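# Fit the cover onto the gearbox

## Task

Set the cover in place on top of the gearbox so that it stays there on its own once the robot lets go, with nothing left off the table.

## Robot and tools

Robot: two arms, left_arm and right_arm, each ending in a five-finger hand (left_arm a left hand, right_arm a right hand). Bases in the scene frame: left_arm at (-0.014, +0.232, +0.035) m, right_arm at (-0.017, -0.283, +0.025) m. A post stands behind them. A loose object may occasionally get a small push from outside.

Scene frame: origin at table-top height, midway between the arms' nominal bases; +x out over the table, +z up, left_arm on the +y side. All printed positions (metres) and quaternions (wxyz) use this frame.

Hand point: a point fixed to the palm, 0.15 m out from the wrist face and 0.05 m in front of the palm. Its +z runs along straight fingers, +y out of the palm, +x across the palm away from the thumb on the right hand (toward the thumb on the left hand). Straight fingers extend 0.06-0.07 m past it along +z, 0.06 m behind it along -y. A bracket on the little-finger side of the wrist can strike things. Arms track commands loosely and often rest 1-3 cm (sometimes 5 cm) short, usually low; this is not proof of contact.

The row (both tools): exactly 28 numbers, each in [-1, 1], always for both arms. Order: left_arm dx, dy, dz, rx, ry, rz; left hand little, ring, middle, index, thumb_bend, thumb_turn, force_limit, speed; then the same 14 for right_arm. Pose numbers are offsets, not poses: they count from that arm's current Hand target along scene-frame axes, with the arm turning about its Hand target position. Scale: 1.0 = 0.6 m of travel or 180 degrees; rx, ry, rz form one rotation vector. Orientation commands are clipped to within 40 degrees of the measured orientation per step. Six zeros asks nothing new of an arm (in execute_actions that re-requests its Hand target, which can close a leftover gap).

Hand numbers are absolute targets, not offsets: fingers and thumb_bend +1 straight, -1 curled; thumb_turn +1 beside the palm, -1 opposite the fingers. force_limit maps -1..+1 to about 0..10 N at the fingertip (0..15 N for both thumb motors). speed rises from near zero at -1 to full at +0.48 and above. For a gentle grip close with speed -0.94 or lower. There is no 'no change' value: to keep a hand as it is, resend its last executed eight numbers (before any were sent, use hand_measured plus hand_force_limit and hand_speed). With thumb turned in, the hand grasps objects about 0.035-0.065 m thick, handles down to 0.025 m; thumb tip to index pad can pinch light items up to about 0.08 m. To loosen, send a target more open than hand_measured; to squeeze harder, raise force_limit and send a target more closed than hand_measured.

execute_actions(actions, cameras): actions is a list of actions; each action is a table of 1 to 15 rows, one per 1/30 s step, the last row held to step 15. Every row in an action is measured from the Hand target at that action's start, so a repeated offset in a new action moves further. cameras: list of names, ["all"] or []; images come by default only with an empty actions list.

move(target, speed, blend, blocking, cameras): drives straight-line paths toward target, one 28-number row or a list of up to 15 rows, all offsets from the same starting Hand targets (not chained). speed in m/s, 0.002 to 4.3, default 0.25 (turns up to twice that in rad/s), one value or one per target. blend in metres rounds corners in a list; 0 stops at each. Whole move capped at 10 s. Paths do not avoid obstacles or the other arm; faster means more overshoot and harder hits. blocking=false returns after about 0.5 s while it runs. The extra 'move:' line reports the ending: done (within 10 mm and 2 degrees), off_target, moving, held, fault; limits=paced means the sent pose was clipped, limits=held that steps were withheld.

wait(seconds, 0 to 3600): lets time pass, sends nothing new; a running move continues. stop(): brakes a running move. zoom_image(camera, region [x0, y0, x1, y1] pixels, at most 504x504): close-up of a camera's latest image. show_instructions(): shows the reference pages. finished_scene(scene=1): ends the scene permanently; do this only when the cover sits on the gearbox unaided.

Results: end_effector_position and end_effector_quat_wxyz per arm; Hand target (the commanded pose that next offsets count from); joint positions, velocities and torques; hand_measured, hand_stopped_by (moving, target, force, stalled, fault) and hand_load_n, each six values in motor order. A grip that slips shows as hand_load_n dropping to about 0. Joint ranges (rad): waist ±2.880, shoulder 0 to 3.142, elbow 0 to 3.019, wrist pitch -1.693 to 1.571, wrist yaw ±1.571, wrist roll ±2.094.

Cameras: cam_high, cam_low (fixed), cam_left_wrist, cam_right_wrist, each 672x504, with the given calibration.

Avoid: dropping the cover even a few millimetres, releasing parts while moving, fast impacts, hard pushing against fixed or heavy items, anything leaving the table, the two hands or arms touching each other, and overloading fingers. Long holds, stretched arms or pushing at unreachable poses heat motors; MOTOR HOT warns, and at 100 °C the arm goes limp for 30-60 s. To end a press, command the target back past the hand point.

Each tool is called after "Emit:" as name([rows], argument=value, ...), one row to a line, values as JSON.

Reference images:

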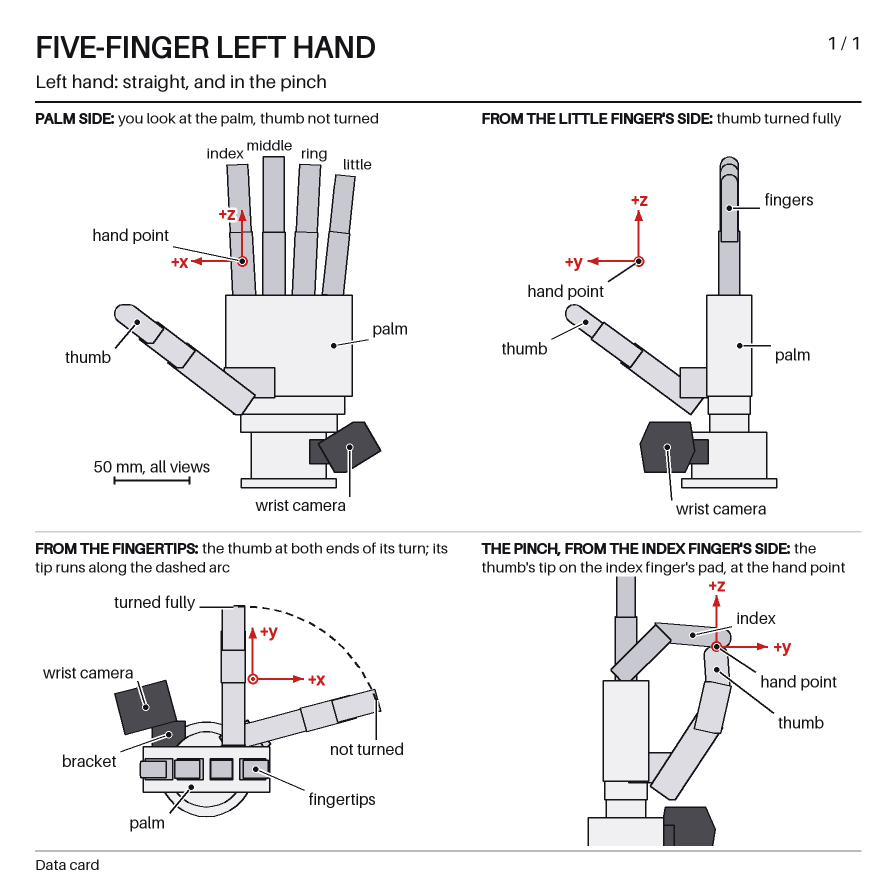

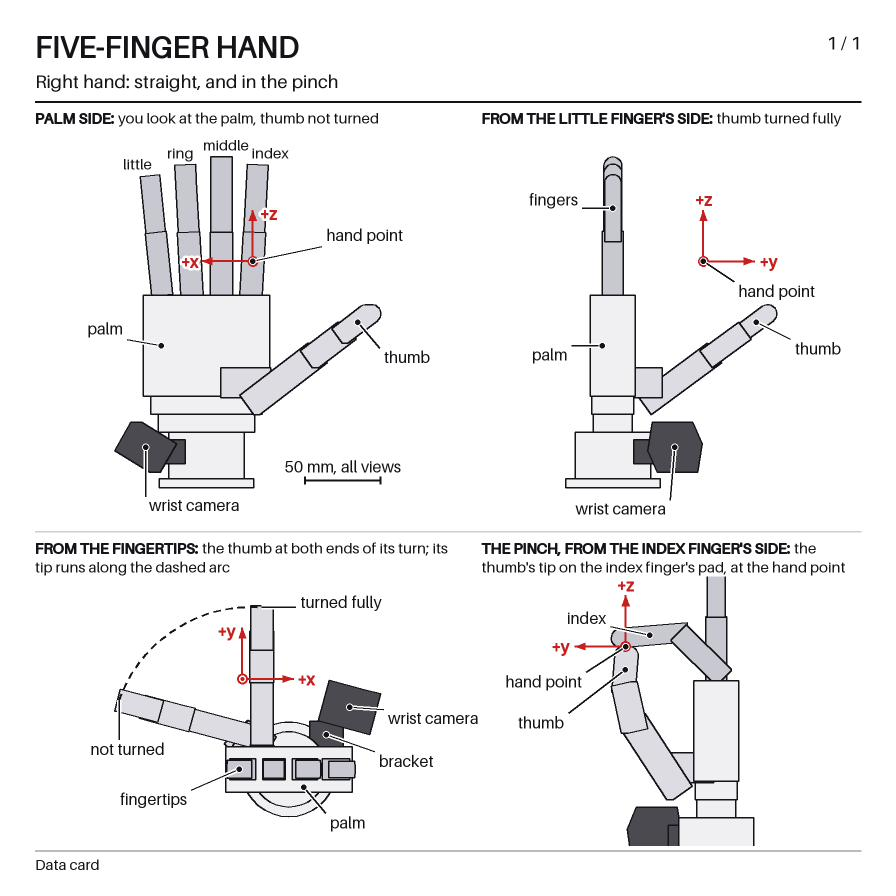

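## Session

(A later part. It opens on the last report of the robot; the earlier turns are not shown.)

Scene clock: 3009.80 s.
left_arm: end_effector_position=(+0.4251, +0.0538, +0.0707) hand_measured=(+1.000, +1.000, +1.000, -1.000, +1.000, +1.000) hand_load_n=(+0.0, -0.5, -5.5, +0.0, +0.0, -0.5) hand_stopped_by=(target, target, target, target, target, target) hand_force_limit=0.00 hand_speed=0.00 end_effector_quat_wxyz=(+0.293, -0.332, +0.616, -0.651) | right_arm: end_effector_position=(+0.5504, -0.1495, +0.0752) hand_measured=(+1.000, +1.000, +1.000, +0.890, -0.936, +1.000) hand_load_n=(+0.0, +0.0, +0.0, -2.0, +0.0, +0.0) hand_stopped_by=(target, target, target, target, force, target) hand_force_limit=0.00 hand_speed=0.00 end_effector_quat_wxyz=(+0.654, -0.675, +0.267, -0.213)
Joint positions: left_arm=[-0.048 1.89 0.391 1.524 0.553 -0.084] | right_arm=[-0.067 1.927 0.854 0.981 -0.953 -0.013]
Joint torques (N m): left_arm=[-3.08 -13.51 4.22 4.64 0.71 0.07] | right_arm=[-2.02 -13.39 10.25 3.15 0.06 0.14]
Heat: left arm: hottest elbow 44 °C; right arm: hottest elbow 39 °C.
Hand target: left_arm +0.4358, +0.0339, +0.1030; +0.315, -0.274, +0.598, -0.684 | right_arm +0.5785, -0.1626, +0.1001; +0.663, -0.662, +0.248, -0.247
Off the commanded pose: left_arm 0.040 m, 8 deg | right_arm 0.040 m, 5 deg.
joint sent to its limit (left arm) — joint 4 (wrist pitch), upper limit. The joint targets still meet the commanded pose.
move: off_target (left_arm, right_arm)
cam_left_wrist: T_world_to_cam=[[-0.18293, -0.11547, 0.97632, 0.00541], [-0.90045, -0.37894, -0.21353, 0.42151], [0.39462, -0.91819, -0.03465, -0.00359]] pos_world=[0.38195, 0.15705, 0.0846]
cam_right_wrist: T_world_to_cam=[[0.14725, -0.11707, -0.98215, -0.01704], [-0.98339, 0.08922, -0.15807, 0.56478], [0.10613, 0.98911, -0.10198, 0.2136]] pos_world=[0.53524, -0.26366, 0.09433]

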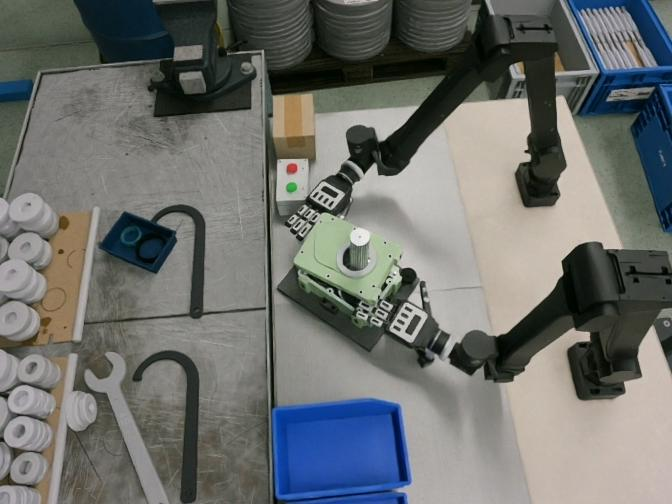

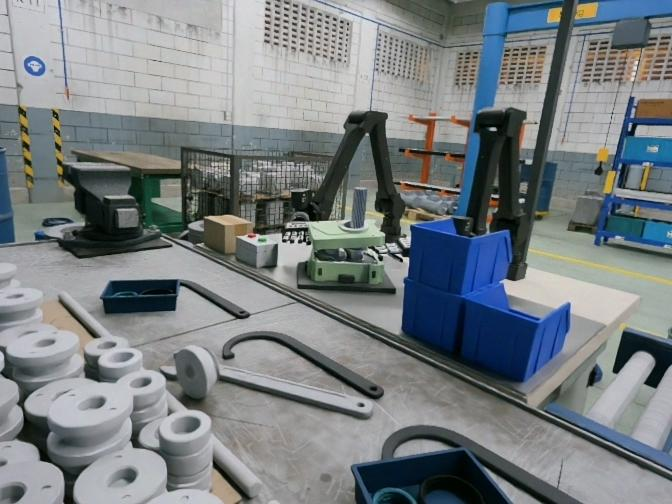

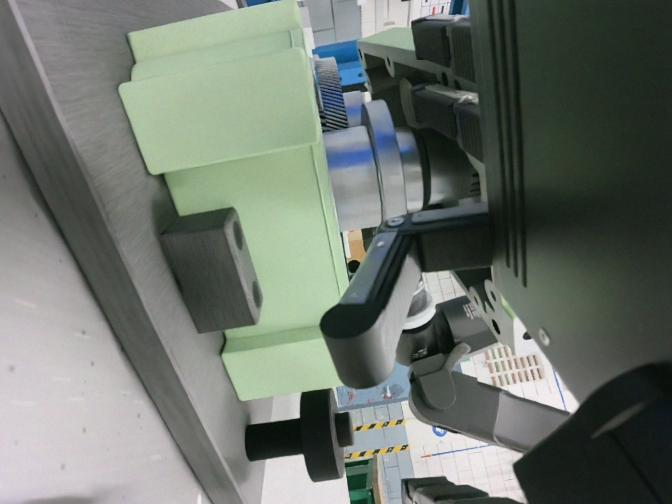

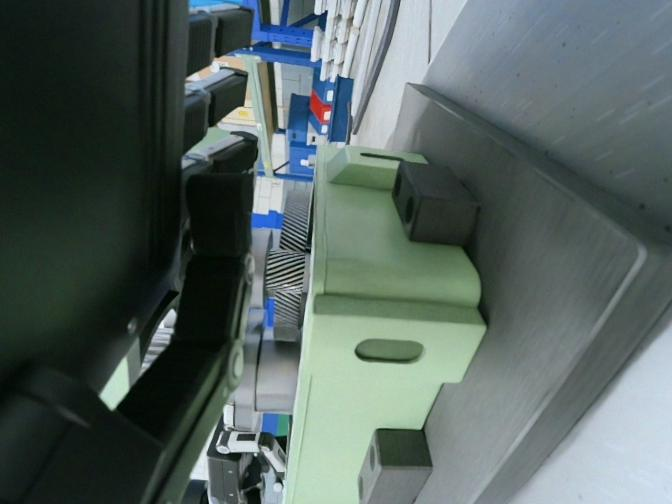

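Emit:
move(target=[-0.008,0.024,-0.03,0,0,0,1,1,1,-1,1,1,0,0,-0.028,-0.004,-0.035,0,0,0,1,1,1,1,-1,1,0,0], speed=0.06, cameras=["cam_low","cam_high","cam_right_wrist","cam_left_wrist"])

Emit:
zoom_image(camera="cam_high", region=[270, 130, 430, 350])

Emit:
zoom_image(camera="cam_low", region=[290, 140, 430, 300])

Scene clock: 3016.80 s.
left_arm: end_effector_position=(+0.4174, +0.0526, +0.0571) hand_measured=(+1.000, +1.000, +1.000, -1.000, +1.000, +1.000) hand_load_n=(+0.0, -2.5, -4.0, +0.0, +0.0, +0.0) hand_stopped_by=(target, target, target, target, target, target) hand_force_limit=0.00 hand_speed=0.00 end_effector_quat_wxyz=(+0.279, -0.323, +0.630, -0.649) | right_arm: end_effector_position=(+0.5534, -0.1548, +0.0687) hand_measured=(+1.000, +1.000, +1.000, +0.890, -0.936, +1.000) hand_load_n=(+0.0, +0.0, +0.0, -2.5, +0.0, +0.0) hand_stopped_by=(target, target, target, target, force, target) hand_force_limit=0.00 hand_speed=0.00 end_effector_quat_wxyz=(+0.658, -0.671, +0.253, -0.229)
Joint positions: left_arm=[-0.039 1.922 0.391 1.528 0.599 -0.065] | right_arm=[-0.077 1.963 0.854 1.06 -0.959 -0.013]
Joint torques (N m): left_arm=[-0.56 -13.63 3.41 4.42 0.75 0.12] | right_arm=[-2.02 -13.27 6.5 3.11 0.04 0.11]
Heat: left arm: hottest elbow 44 °C; right arm: hottest elbow 39 °C.
Hand target: left_arm +0.4310, +0.0483, +0.0851; +0.315, -0.274, +0.598, -0.684 | right_arm +0.5616, -0.1649, +0.0792; +0.663, -0.662, +0.248, -0.247
Off the commanded pose: left_arm 0.031 m, 9 deg | right_arm 0.017 m, 2 deg.
joint sent to its limit (left arm) — joint 4 (wrist pitch), upper limit. The joint targets are off in orientation, not in position.
move: off_target (left_arm, right_arm)
cam_left_wrist: T_world_to_cam=[[-0.17162, -0.12586, 0.97709, 0.01294], [-0.91736, -0.34117, -0.20507, 0.41579], [0.35916, -0.93154, -0.0569, 0.0146]] pos_world=[0.3784, 0.15708, 0.07345]
cam_right_wrist: T_world_to_cam=[[0.18925, -0.12066, -0.97449, -0.04885], [-0.97525, 0.09243, -0.20085, 0.56607], [0.1143, 0.98838, -0.10018, 0.21301]] pos_world=[0.53696, -0.26875, 0.08743]

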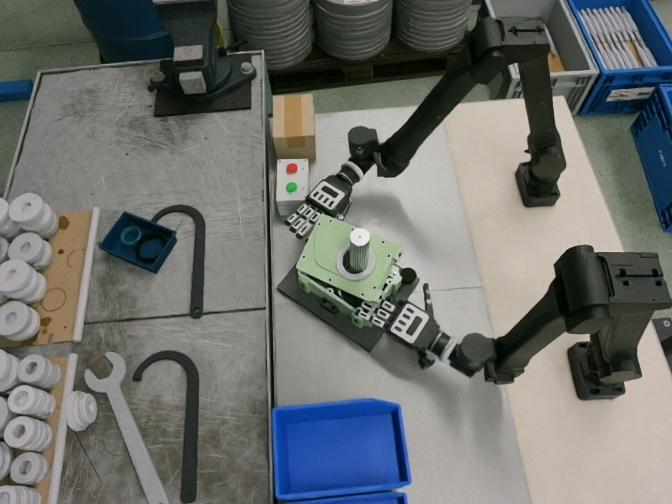

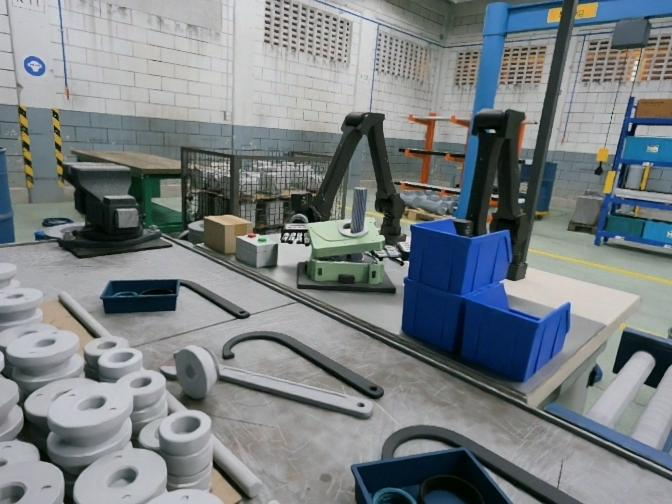

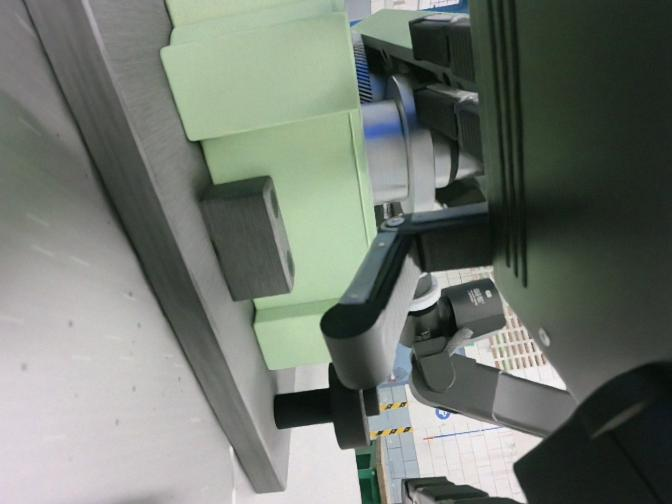

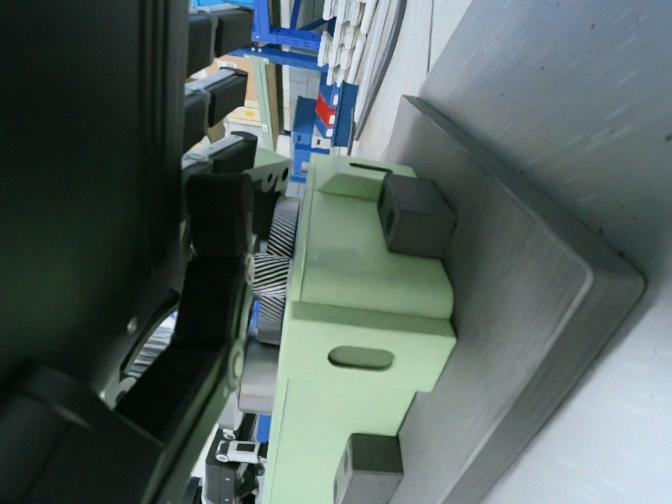

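Scaled by 2.291 from the camera's image (finer frame: 960x720).

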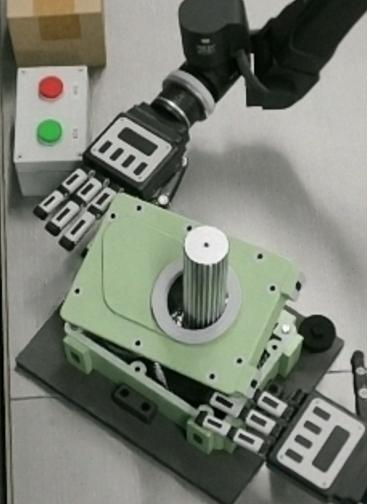

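Scaled by 3.150 from the camera's image (finer frame: 960x720).

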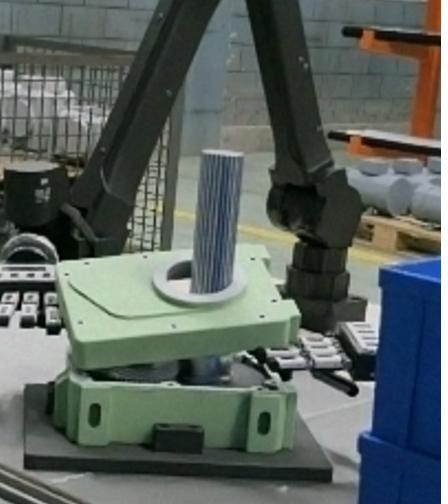

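Emit:
move(target=[0.008,0.022,-0.02,0,0,0,1,1,1,-1,1,1,0,0,-0.026,0.002,-0.015,0,0,0,1,1,1,1,-1,1,0,0], speed=0.05, cameras=["cam_low","cam_high","cam_right_wrist","cam_left_wrist"])

Emit:
zoom_image(camera="cam_high", region=[270, 130, 430, 350])

Emit:
zoom_image(camera="cam_low", region=[290, 140, 430, 300])

Scene clock: 3033.30 s.
left_arm: end_effector_position=(+0.4172, +0.0596, +0.0489) hand_measured=(+1.000, +1.000, +1.000, -1.000, +1.000, +1.000) hand_load_n=(+0.0, +0.0, -3.0, +0.0, +0.0, +0.0) hand_stopped_by=(target, target, target, target, target, target) hand_force_limit=0.00 hand_speed=0.00 end_effector_quat_wxyz=(+0.272, -0.316, +0.637, -0.648) | right_arm: end_effector_position=(+0.5384, -0.1565, +0.0573) hand_measured=(+1.000, +1.000, +1.000, +0.890, -0.936, +1.000) hand_load_n=(+0.0, +0.0, +0.0, -2.5, +0.0, +0.0) hand_stopped_by=(target, target, target, target, force, target) hand_force_limit=0.00 hand_speed=0.00 end_effector_quat_wxyz=(+0.657, -0.671, +0.258, -0.228)
Joint positions: left_arm=[-0.008 1.949 0.402 1.532 0.652 -0.055] | right_arm=[-0.082 1.971 0.81 1.104 -0.958 -0.013]
Joint torques (N m): left_arm=[0.32 -13.27 3.74 4.23 0.48 0.1] | right_arm=[-1.14 -13.22 5.93 3.43 -0.06 0.13]
Heat: left arm: hottest elbow 43 °C; right arm: hottest elbow 38 °C.
Hand target: left_arm +0.4359, +0.0615, +0.0732; +0.316, -0.274, +0.598, -0.684 | right_arm +0.5461, -0.1638, +0.0703; +0.663, -0.662, +0.248, -0.247
Off the commanded pose: left_arm 0.031 m, 9 deg | right_arm 0.017 m, 3 deg.
joint sent to its limit (left arm) — joint 4 (wrist pitch), upper limit. The joint targets are off in orientation, not in position.
move: off_target (left_arm, right_arm)
cam_left_wrist: T_world_to_cam=[[-0.16966, -0.13059, 0.97681, 0.02129], [-0.92558, -0.31923, -0.20344, 0.41833], [0.3384, -0.93863, -0.06671, 0.03028]] pos_world=[0.38056, 0.16475, 0.06632]
cam_right_wrist: T_world_to_cam=[[0.18039, -0.12108, -0.97611, -0.05248], [-0.97631, 0.09855, -0.19265, 0.55032], [0.11953, 0.98774, -0.10044, 0.21237]] pos_world=[0.52136, -0.27036, 0.07613]

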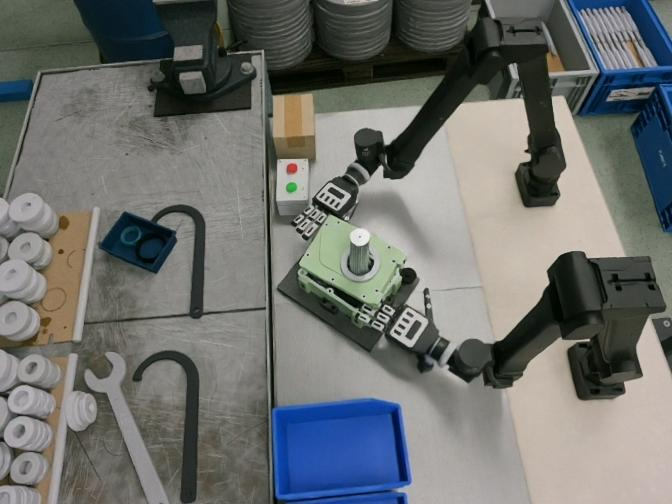

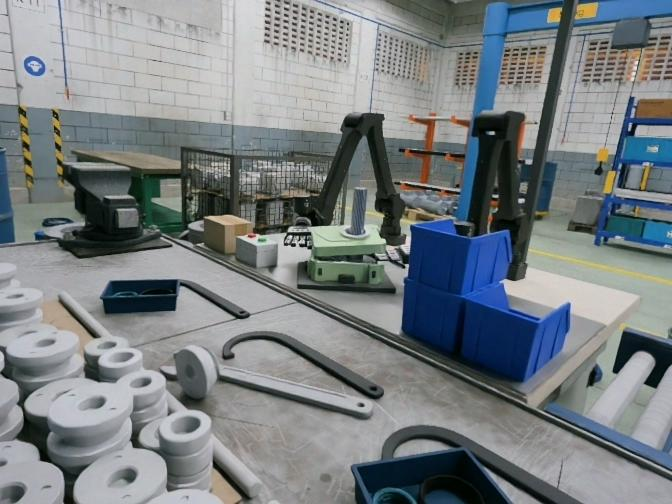

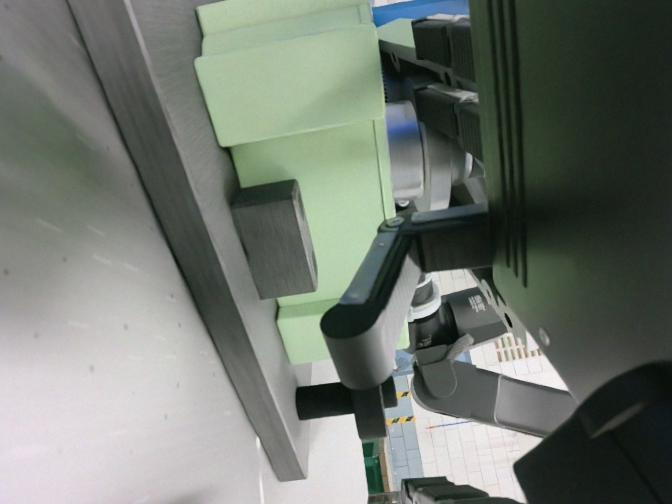

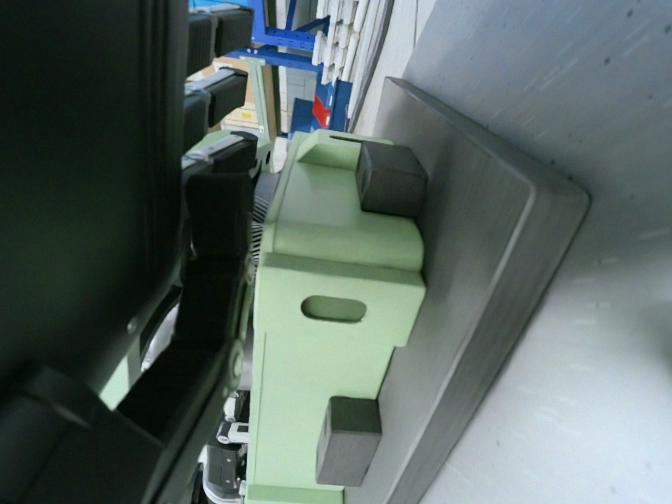

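Scaled by 2.291 from the camera's image (finer frame: 960x720).

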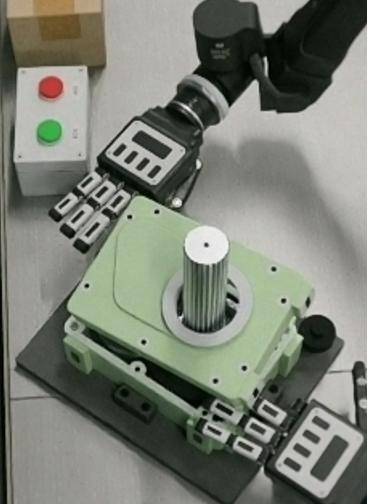

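Scaled by 3.150 from the camera's image (finer frame: 960x720).

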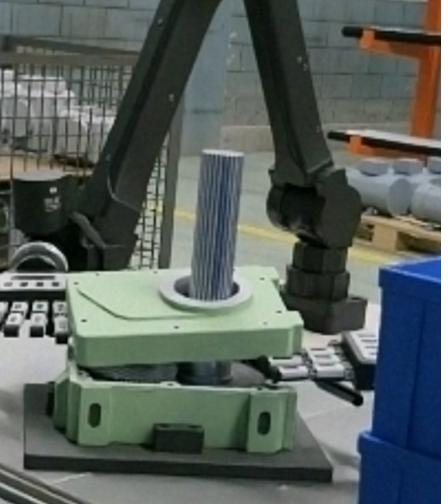

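Emit:
move(target=[0.006,0.012,-0.035,0,0,0,1,1,1,-1,1,1,0,0,-0.008,-0.014,-0.04,0,0,0,1,1,1,1,-1,1,0,0], speed=0.05, cameras=["cam_low","cam_high","cam_right_wrist","cam_left_wrist"])

Emit:
zoom_image(camera="cam_high", region=[270, 130, 430, 350])

Emit:
zoom_image(camera="cam_low", region=[290, 140, 430, 300])

Scene clock: 3041.43 s.
left_arm: end_effector_position=(+0.4242, +0.0650, +0.0335) hand_measured=(+1.000, +1.000, +1.000, -1.000, +1.000, +1.000) hand_load_n=(+0.0, +0.0, -1.5, +0.0, +0.0, +0.0) hand_stopped_by=(target, target, target, target, target, target) hand_force_limit=0.00 hand_speed=0.00 end_effector_quat_wxyz=(+0.271, -0.310, +0.645, -0.644) | right_arm: end_effector_position=(+0.5359, -0.1602, +0.0421) hand_measured=(+1.000, +1.000, +1.000, +0.890, -0.936, +1.000) hand_load_n=(+0.5, +0.0, +0.0, +0.0, +0.0, +0.0) hand_stopped_by=(target, target, target, target, force, target) hand_force_limit=0.00 hand_speed=0.00 end_effector_quat_wxyz=(+0.661, -0.669, +0.247, -0.234)
Joint positions: left_arm=[0.011 2.003 0.432 1.54 0.682 -0.031] | right_arm=[-0.093 2.024 0.809 1.183 -0.977 -0.013]
Joint torques (N m): left_arm=[0.62 -13.39 3.02 3.86 0.45 0.06] | right_arm=[-2.08 -12.1 5.22 2.91 -0.02 0.13]
Heat: left arm: hottest elbow 43 °C; right arm: hottest elbow 37 °C.
Hand target: left_arm +0.4394, +0.0687, +0.0520; +0.315, -0.274, +0.598, -0.684 | right_arm +0.5413, -0.1723, +0.0461; +0.663, -0.662, +0.248, -0.247
Off the commanded pose: left_arm 0.024 m, 10 deg | right_arm 0.014 m, 2 deg.
joint sent to its limit (left arm) — joint 4 (wrist pitch), upper limit. The joint targets are off in orientation, not in position.
move: off_target (left_arm, right_arm)
cam_left_wrist: T_world_to_cam=[[-0.17131, -0.14645, 0.97427, 0.04], [-0.92901, -0.30523, -0.20923, 0.42415], [0.32802, -0.94095, -0.08377, 0.03706]] pos_world=[0.38874, 0.1702, 0.05288]
cam_right_wrist: T_world_to_cam=[[0.20621, -0.12104, -0.97099, -0.08144], [-0.97186, 0.09012, -0.21763, 0.54273], [0.11384, 0.98855, -0.09906, 0.21798]] pos_world=[0.51944, -0.27425, 0.06062]

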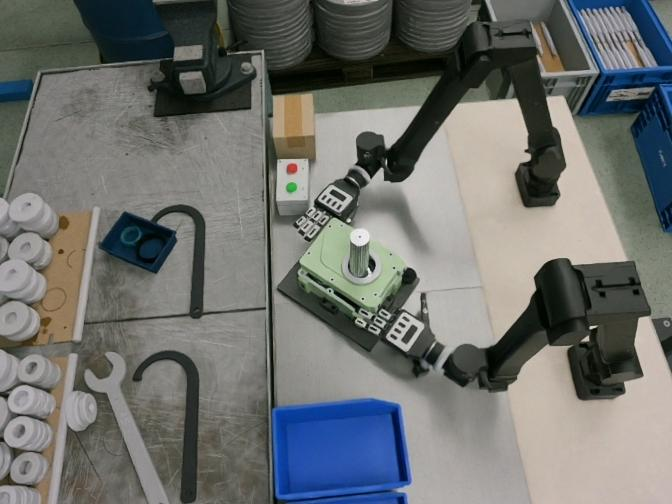

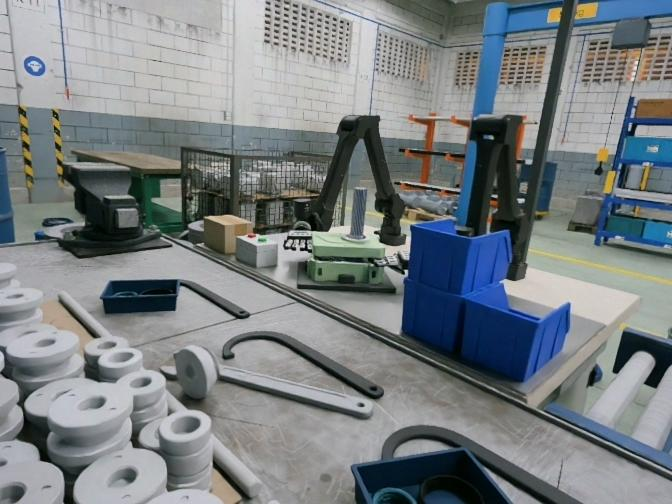

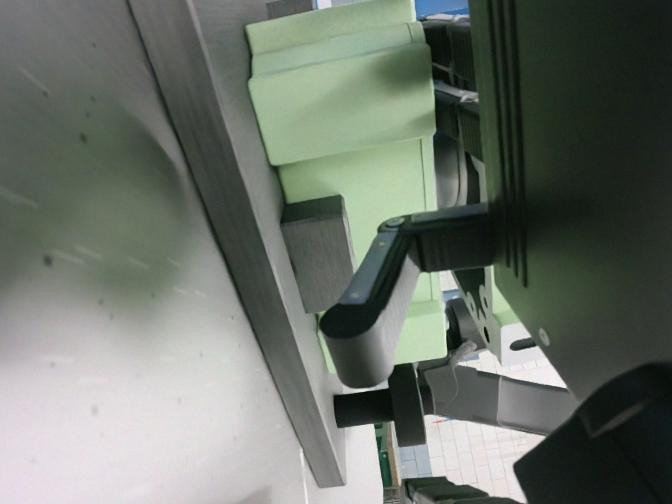

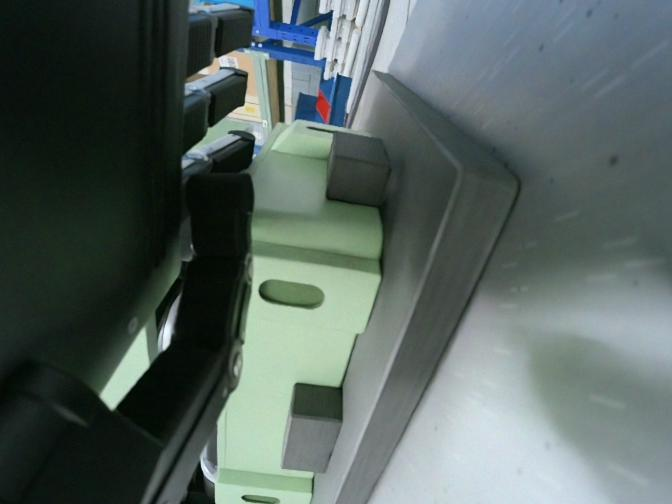

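Scaled by 2.291 from the camera's image (finer frame: 960x720).

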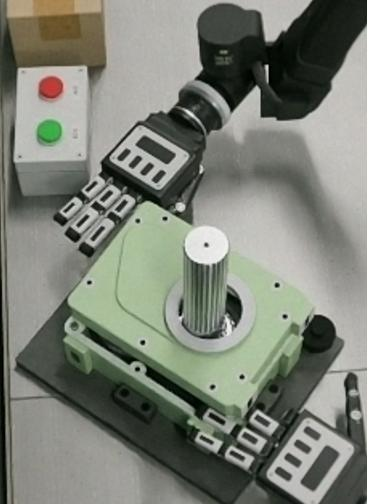

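Scaled by 3.150 from the camera's image (finer frame: 960x720).

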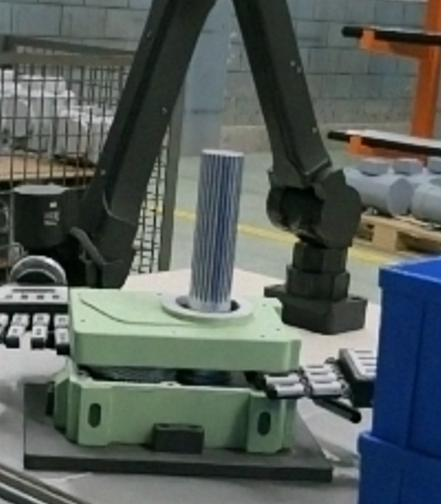

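Emit:
move([
  [0,0,0,0,0,0,1,1,1,-1,1,1,0,0,0,0,-0.02,0,0,0,1,1,1,1,-1,1,0,0],
  [0,0,0,0,0,0,1,1,1,-1,1,1,0,0,-0.088,-0.1,-0.02,0,0,0,1,1,1,1,-1,1,0,0],
], speed=0.05, cameras=["cam_low","cam_high","cam_right_wrist","cam_left_wrist"])

Emit:
zoom_image(camera="cam_high", region=[270, 130, 430, 350])

Emit:
zoom_image(camera="cam_low", region=[290, 140, 430, 300])

Scene clock: 3056.80 s.
left_arm: end_effector_position=(+0.4248, +0.0656, +0.0340) hand_measured=(+1.000, +1.000, +1.000, -1.000, +1.000, +1.000) hand_load_n=(+0.0, -0.5, -2.0, +0.0, +0.0, +0.0) hand_stopped_by=(target, target, target, target, target, target) hand_force_limit=0.00 hand_speed=0.00 end_effector_quat_wxyz=(+0.273, -0.307, +0.645, -0.645) | right_arm: end_effector_position=(+0.4897, -0.2289, +0.0302) hand_measured=(+1.000, +1.000, +1.000, +0.890, -0.936, +1.000) hand_load_n=(+0.0, -0.5, +0.0, +0.0, +0.0, -0.5) hand_stopped_by=(target, target, target, target, force, target) hand_force_limit=0.00 hand_speed=0.00 end_effector_quat_wxyz=(+0.662, -0.664, +0.250, -0.242)
Joint positions: left_arm=[0.014 2.005 0.434 1.546 0.687 -0.028] | right_arm=[-0.265 2.035 0.711 1.306 -1.133 -0.007]
Joint torques (N m): left_arm=[0.38 -13.63 2.96 3.54 0.29 0.05] | right_arm=[-0.79 -12.34 3.18 2.36 -0.13 0.09]
Heat: left arm: hottest elbow 42 °C; right arm: hottest elbow 36 °C.
Hand target: left_arm +0.4394, +0.0688, +0.0521; +0.316, -0.274, +0.598, -0.684 | right_arm +0.4886, -0.2323, +0.0342; +0.663, -0.662, +0.248, -0.247
Off the commanded pose: left_arm 0.023 m, 9 deg | right_arm 0.005 m, 1 deg.
joint sent to its limit (left arm) — joint 4 (wrist pitch), upper limit. The joint targets are off in orientation, not in position.
move: done
cam_left_wrist: T_world_to_cam=[[-0.17867, -0.14729, 0.97282, 0.04291], [-0.9282, -0.30274, -0.21631, 0.42472], [0.32637, -0.94162, -0.08262, 0.03822]] pos_world=[0.38942, 0.17089, 0.05328]
cam_right_wrist: T_world_to_cam=[[0.21355, -0.11923, -0.96963, -0.09492], [-0.96815, 0.10696, -0.22638, 0.5037], [0.1307, 0.98709, -0.09259, 0.2811]] pos_world=[0.47119, -0.34266, 0.04801]

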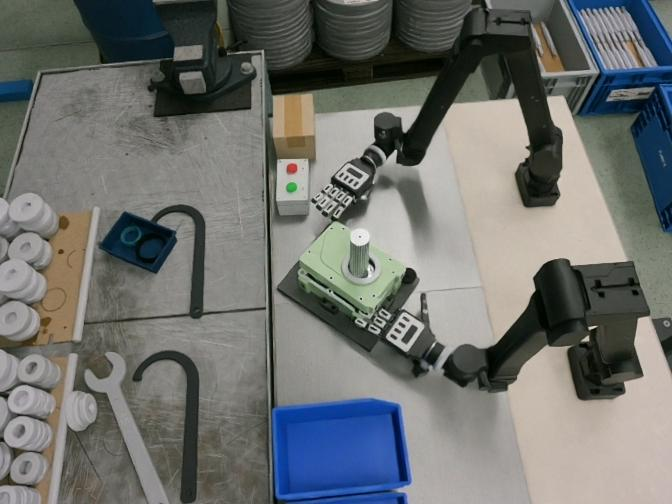

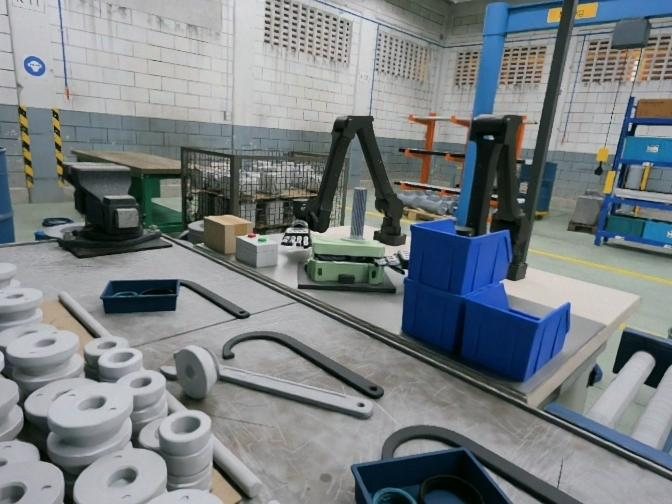

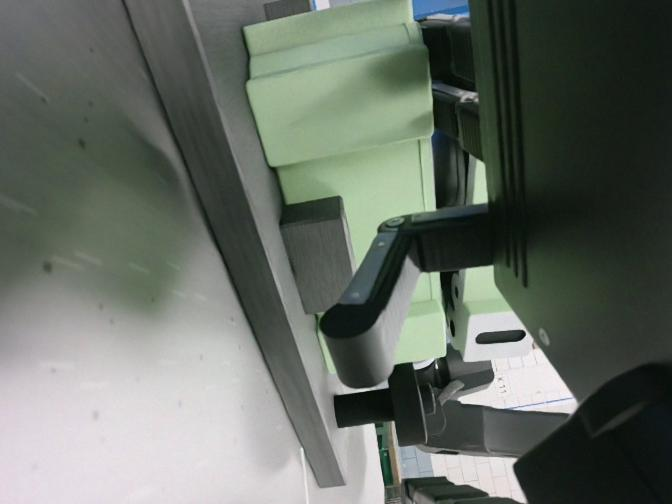

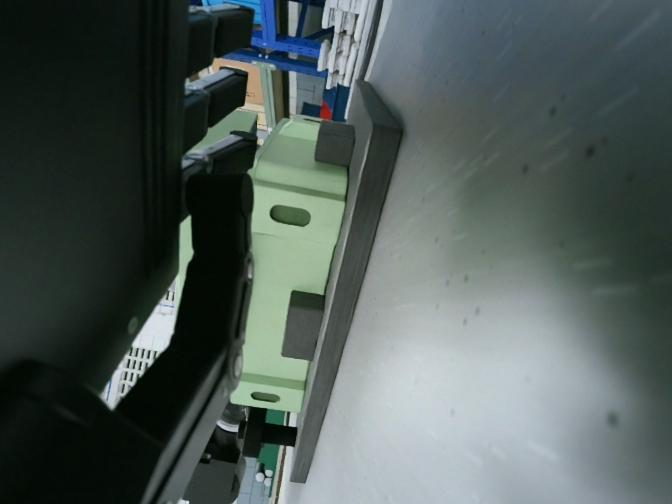

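Scaled by 2.291 from the camera's image (finer frame: 960x720).

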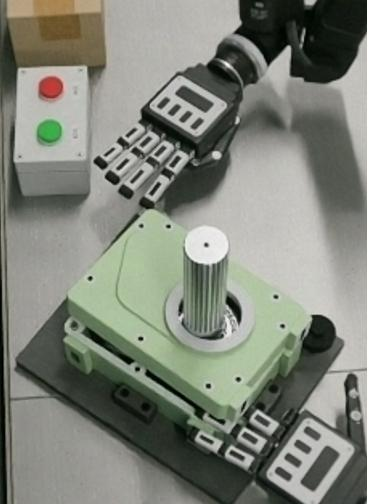

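Scaled by 3.150 from the camera's image (finer frame: 960x720).

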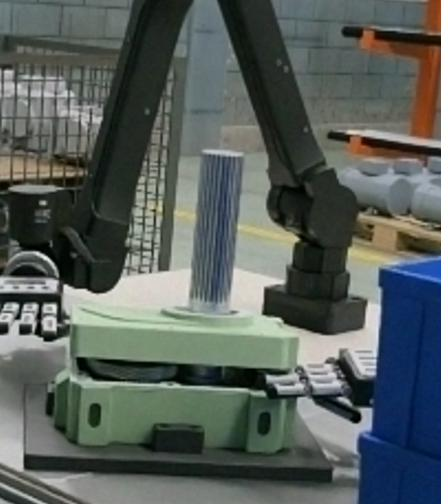

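Emit:
zoom_image(camera="cam_high", region=[285, 215, 425, 345])

Emit:
zoom_image(camera="cam_low", region=[295, 225, 415, 300])

Scaled by 3.600 from the camera's image (finer frame: 960x720).

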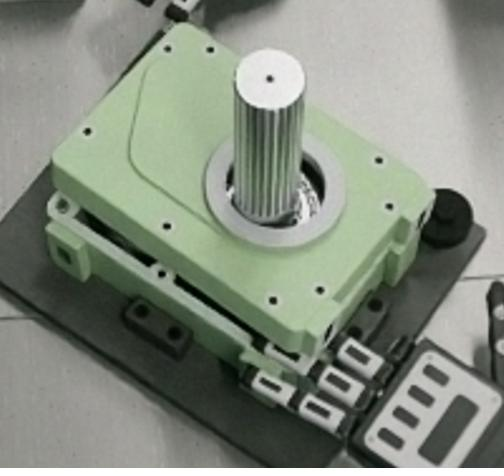

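Scaled by 4.200 from the camera's image (finer frame: 960x720).

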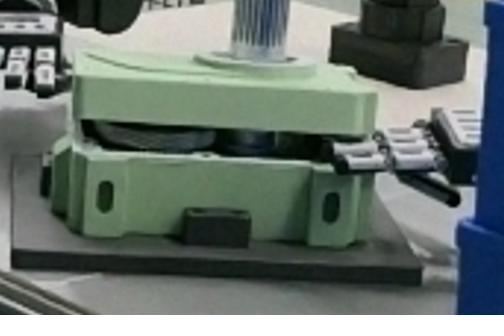

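Emit:
move([
  [0,0,0,0,0,0,1,1,1,-1,1,1,0,0,-0.02,-0.02,0.09,0,0,0,-1,-1,-1,-1,-1,1,0,0],
  [0,0,0,0,0,0,1,1,1,-1,1,1,0,0,-0.165,0.153,0.09,0,0,0,-1,-1,-1,-1,-1,1,0,0],
], speed=0.2, blend=[0.02,0], cameras=["cam_low","cam_high","cam_right_wrist"])

Emit:
zoom_image(camera="cam_high", region=[270, 130, 430, 350])

Scene clock: 3080.43 s.
left_arm: end_effector_position=(+0.4248, +0.0656, +0.0340) hand_measured=(+1.000, +1.000, +1.000, -1.000, +1.000, +1.000) hand_load_n=(+0.0, +0.0, -2.0, +0.0, +0.0, +0.0) hand_stopped_by=(target, target, target, target, target, target) hand_force_limit=0.00 hand_speed=0.00 end_effector_quat_wxyz=(+0.273, -0.307, +0.645, -0.645) | right_arm: end_effector_position=(+0.3900, -0.1426, +0.0848) hand_measured=(-1.000, -1.000, -0.368, -0.202, -0.938, +1.000) hand_load_n=(+0.0, +0.0, +8.0, +5.5, -1.0, +0.0) hand_stopped_by=(target, target, force, force, force, target) hand_force_limit=0.00 hand_speed=0.00 end_effector_quat_wxyz=(+0.661, -0.663, +0.256, -0.242)
Joint positions: left_arm=[0.014 2.005 0.434 1.546 0.687 -0.028] | right_arm=[-0.078 1.716 0.373 1.324 -0.937 0.003]
Joint torques (N m): left_arm=[0.32 -13.57 2.92 3.56 0.28 0.04] | right_arm=[0.79 -7.65 3.51 2.52 0.09 0]
Heat: left arm: hottest elbow 41 °C; right arm: hottest elbow 35 °C.
Hand target: left_arm +0.4394, +0.0688, +0.0521; +0.316, -0.274, +0.598, -0.684 | right_arm +0.3896, -0.1405, +0.0883; +0.663, -0.662, +0.248, -0.248
Off the commanded pose: left_arm 0.024 m, 9 deg | right_arm 0.004 m, 1 deg.
joint sent to its limit (left arm) — joint 4 (wrist pitch), upper limit. The joint targets are off in orientation, not in position.
move: done
cam_right_wrist: T_world_to_cam=[[0.20428, -0.11813, -0.97176, -0.00645], [-0.96899, 0.11658, -0.21787, 0.4112], [0.13902, 0.98613, -0.09065, 0.21058]] pos_world=[0.37049, -0.25636, 0.10241]
Images, in order (width x height): cam_high 672x504, cam_low 672x504, cam_right_wrist 672x504.

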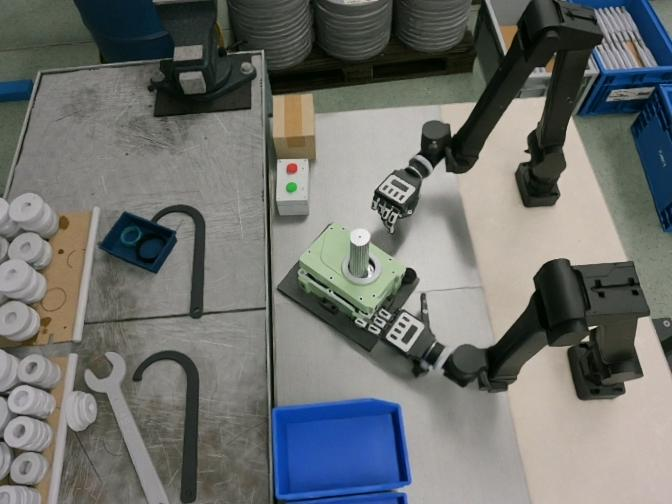

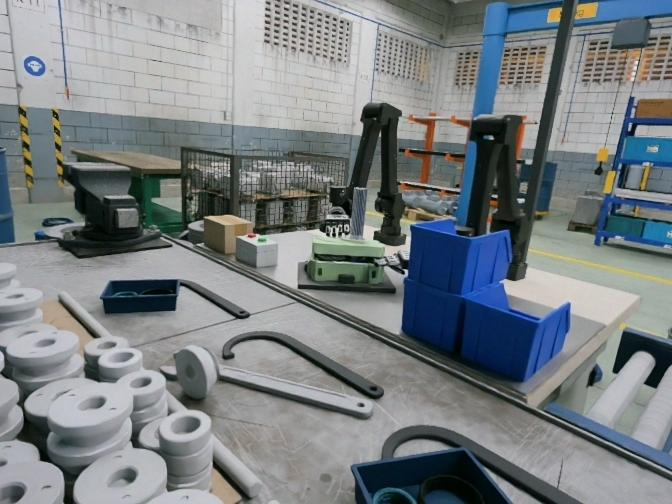

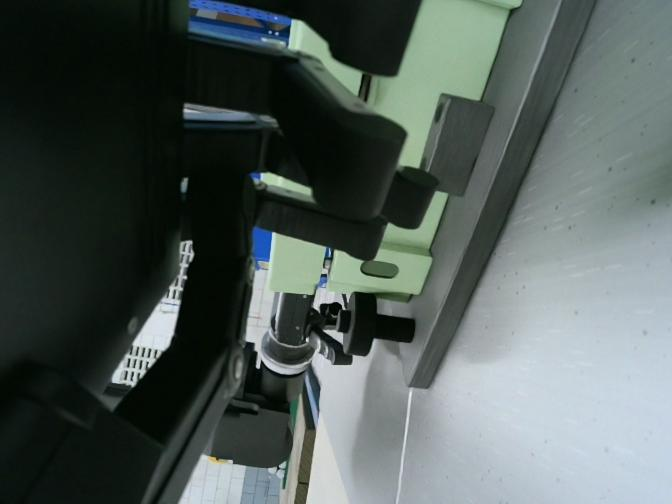

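Scaled by 2.291 from the camera's image (finer frame: 960x720).

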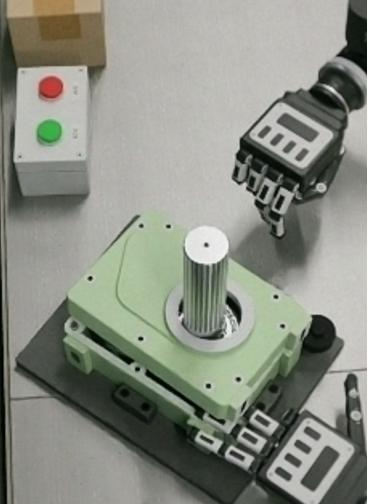

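Emit:
move([
  [0,0,0,0,0,0,1,1,1,-1,1,1,0,0,0,0,0,0,0,0,-1,-1,-0.3,-0.15,1,1,0,0],
  [0,0,0,0,0,0,1,1,1,-1,1,1,0,0,0.078,0.089,0,0,0,0,-1,-1,-1,-1,1,1,0.2,0],
], speed=0.15, cameras=["cam_low","cam_high","cam_right_wrist"])

Emit:
zoom_image(camera="cam_high", region=[270, 130, 430, 350])

Scene clock: 3086.40 s.
left_arm: end_effector_position=(+0.4251, +0.0660, +0.0339) hand_measured=(+1.000, +1.000, +1.000, -1.000, +1.000, +1.000) hand_load_n=(+0.0, +0.0, -2.0, +0.0, +0.0, +0.0) hand_stopped_by=(target, target, target, target, target, target) hand_force_limit=0.00 hand_speed=0.00 end_effector_quat_wxyz=(+0.273, -0.307, +0.644, -0.645) | right_arm: end_effector_position=(+0.4294, -0.0918, +0.0905) hand_measured=(-1.000, -1.000, -0.560, -0.150, -0.836, +1.000) hand_load_n=(+0.0, +0.0, +9.0, +5.5, -23.0, +0.5) hand_stopped_by=(target, target, force, force, stalled, target) hand_force_limit=0.20 hand_speed=0.00 end_effector_quat_wxyz=(+0.663, -0.660, +0.249, -0.251)
Joint positions: left_arm=[0.014 2.006 0.434 1.546 0.686 -0.028] | right_arm=[0.082 1.753 0.475 1.284 -0.774 0.003]
Joint torques (N m): left_arm=[0.32 -13.57 2.93 3.54 0.3 0.05] | right_arm=[0.85 -7.41 6.3 1.06 0.15 0.04]
Heat: left arm: hottest elbow 41 °C; right arm: hottest elbow 35 °C.
Hand target: left_arm +0.4394, +0.0688, +0.0520; +0.315, -0.274, +0.598, -0.684 | right_arm +0.4364, -0.0871, +0.0883; +0.663, -0.662, +0.248, -0.248
Off the commanded pose: left_arm 0.023 m, 9 deg | right_arm 0.009 m, 0 deg.
joint sent to its limit (left arm) — joint 4 (wrist pitch), upper limit. The joint targets are off in orientation, not in position.
move: done
cam_right_wrist: T_world_to_cam=[[0.22736, -0.12021, -0.96636, -0.01364], [-0.96302, 0.11954, -0.24144, 0.44458], [0.14454, 0.98552, -0.08859, 0.15289]] pos_world=[0.40914, -0.20546, 0.10771]
Images, in order (width x height): cam_high 672x504, cam_low 672x504, cam_right_wrist 672x504.

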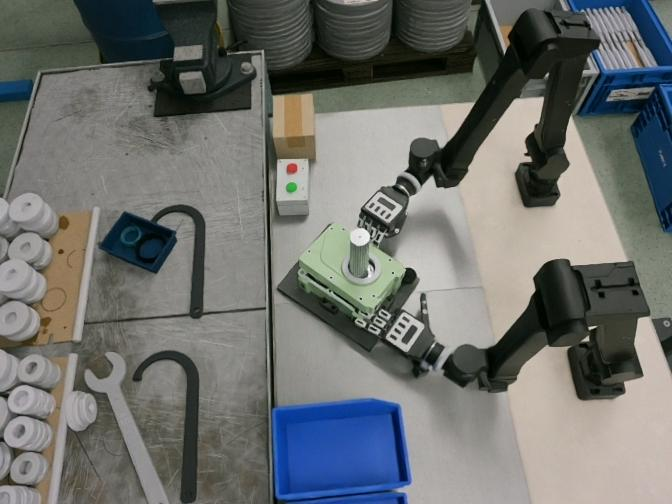

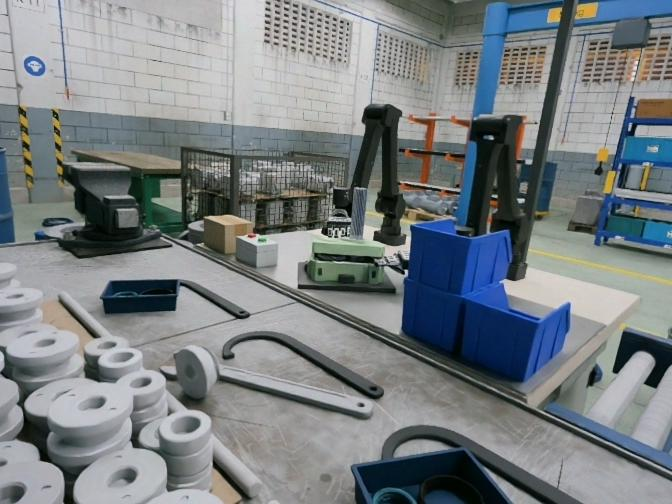

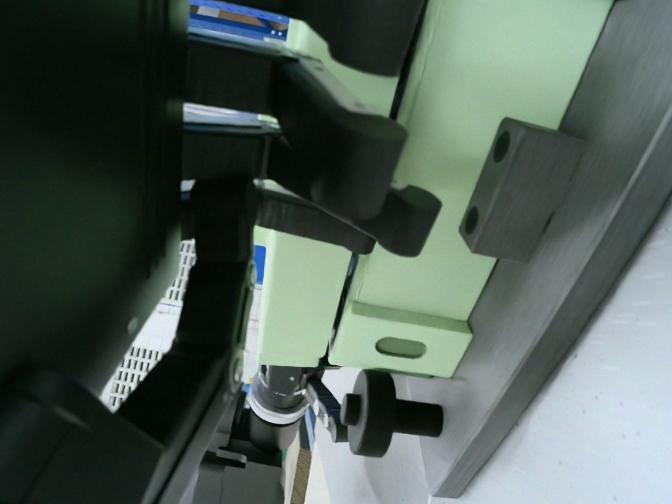

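Scaled by 2.291 from the camera's image (finer frame: 960x720).

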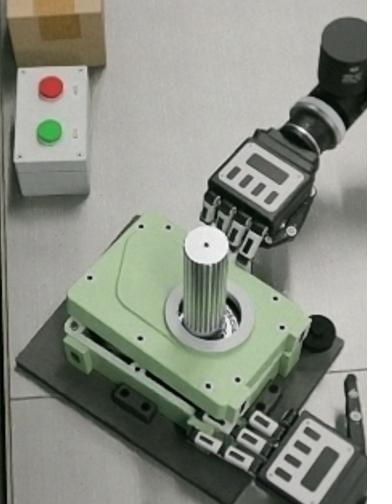

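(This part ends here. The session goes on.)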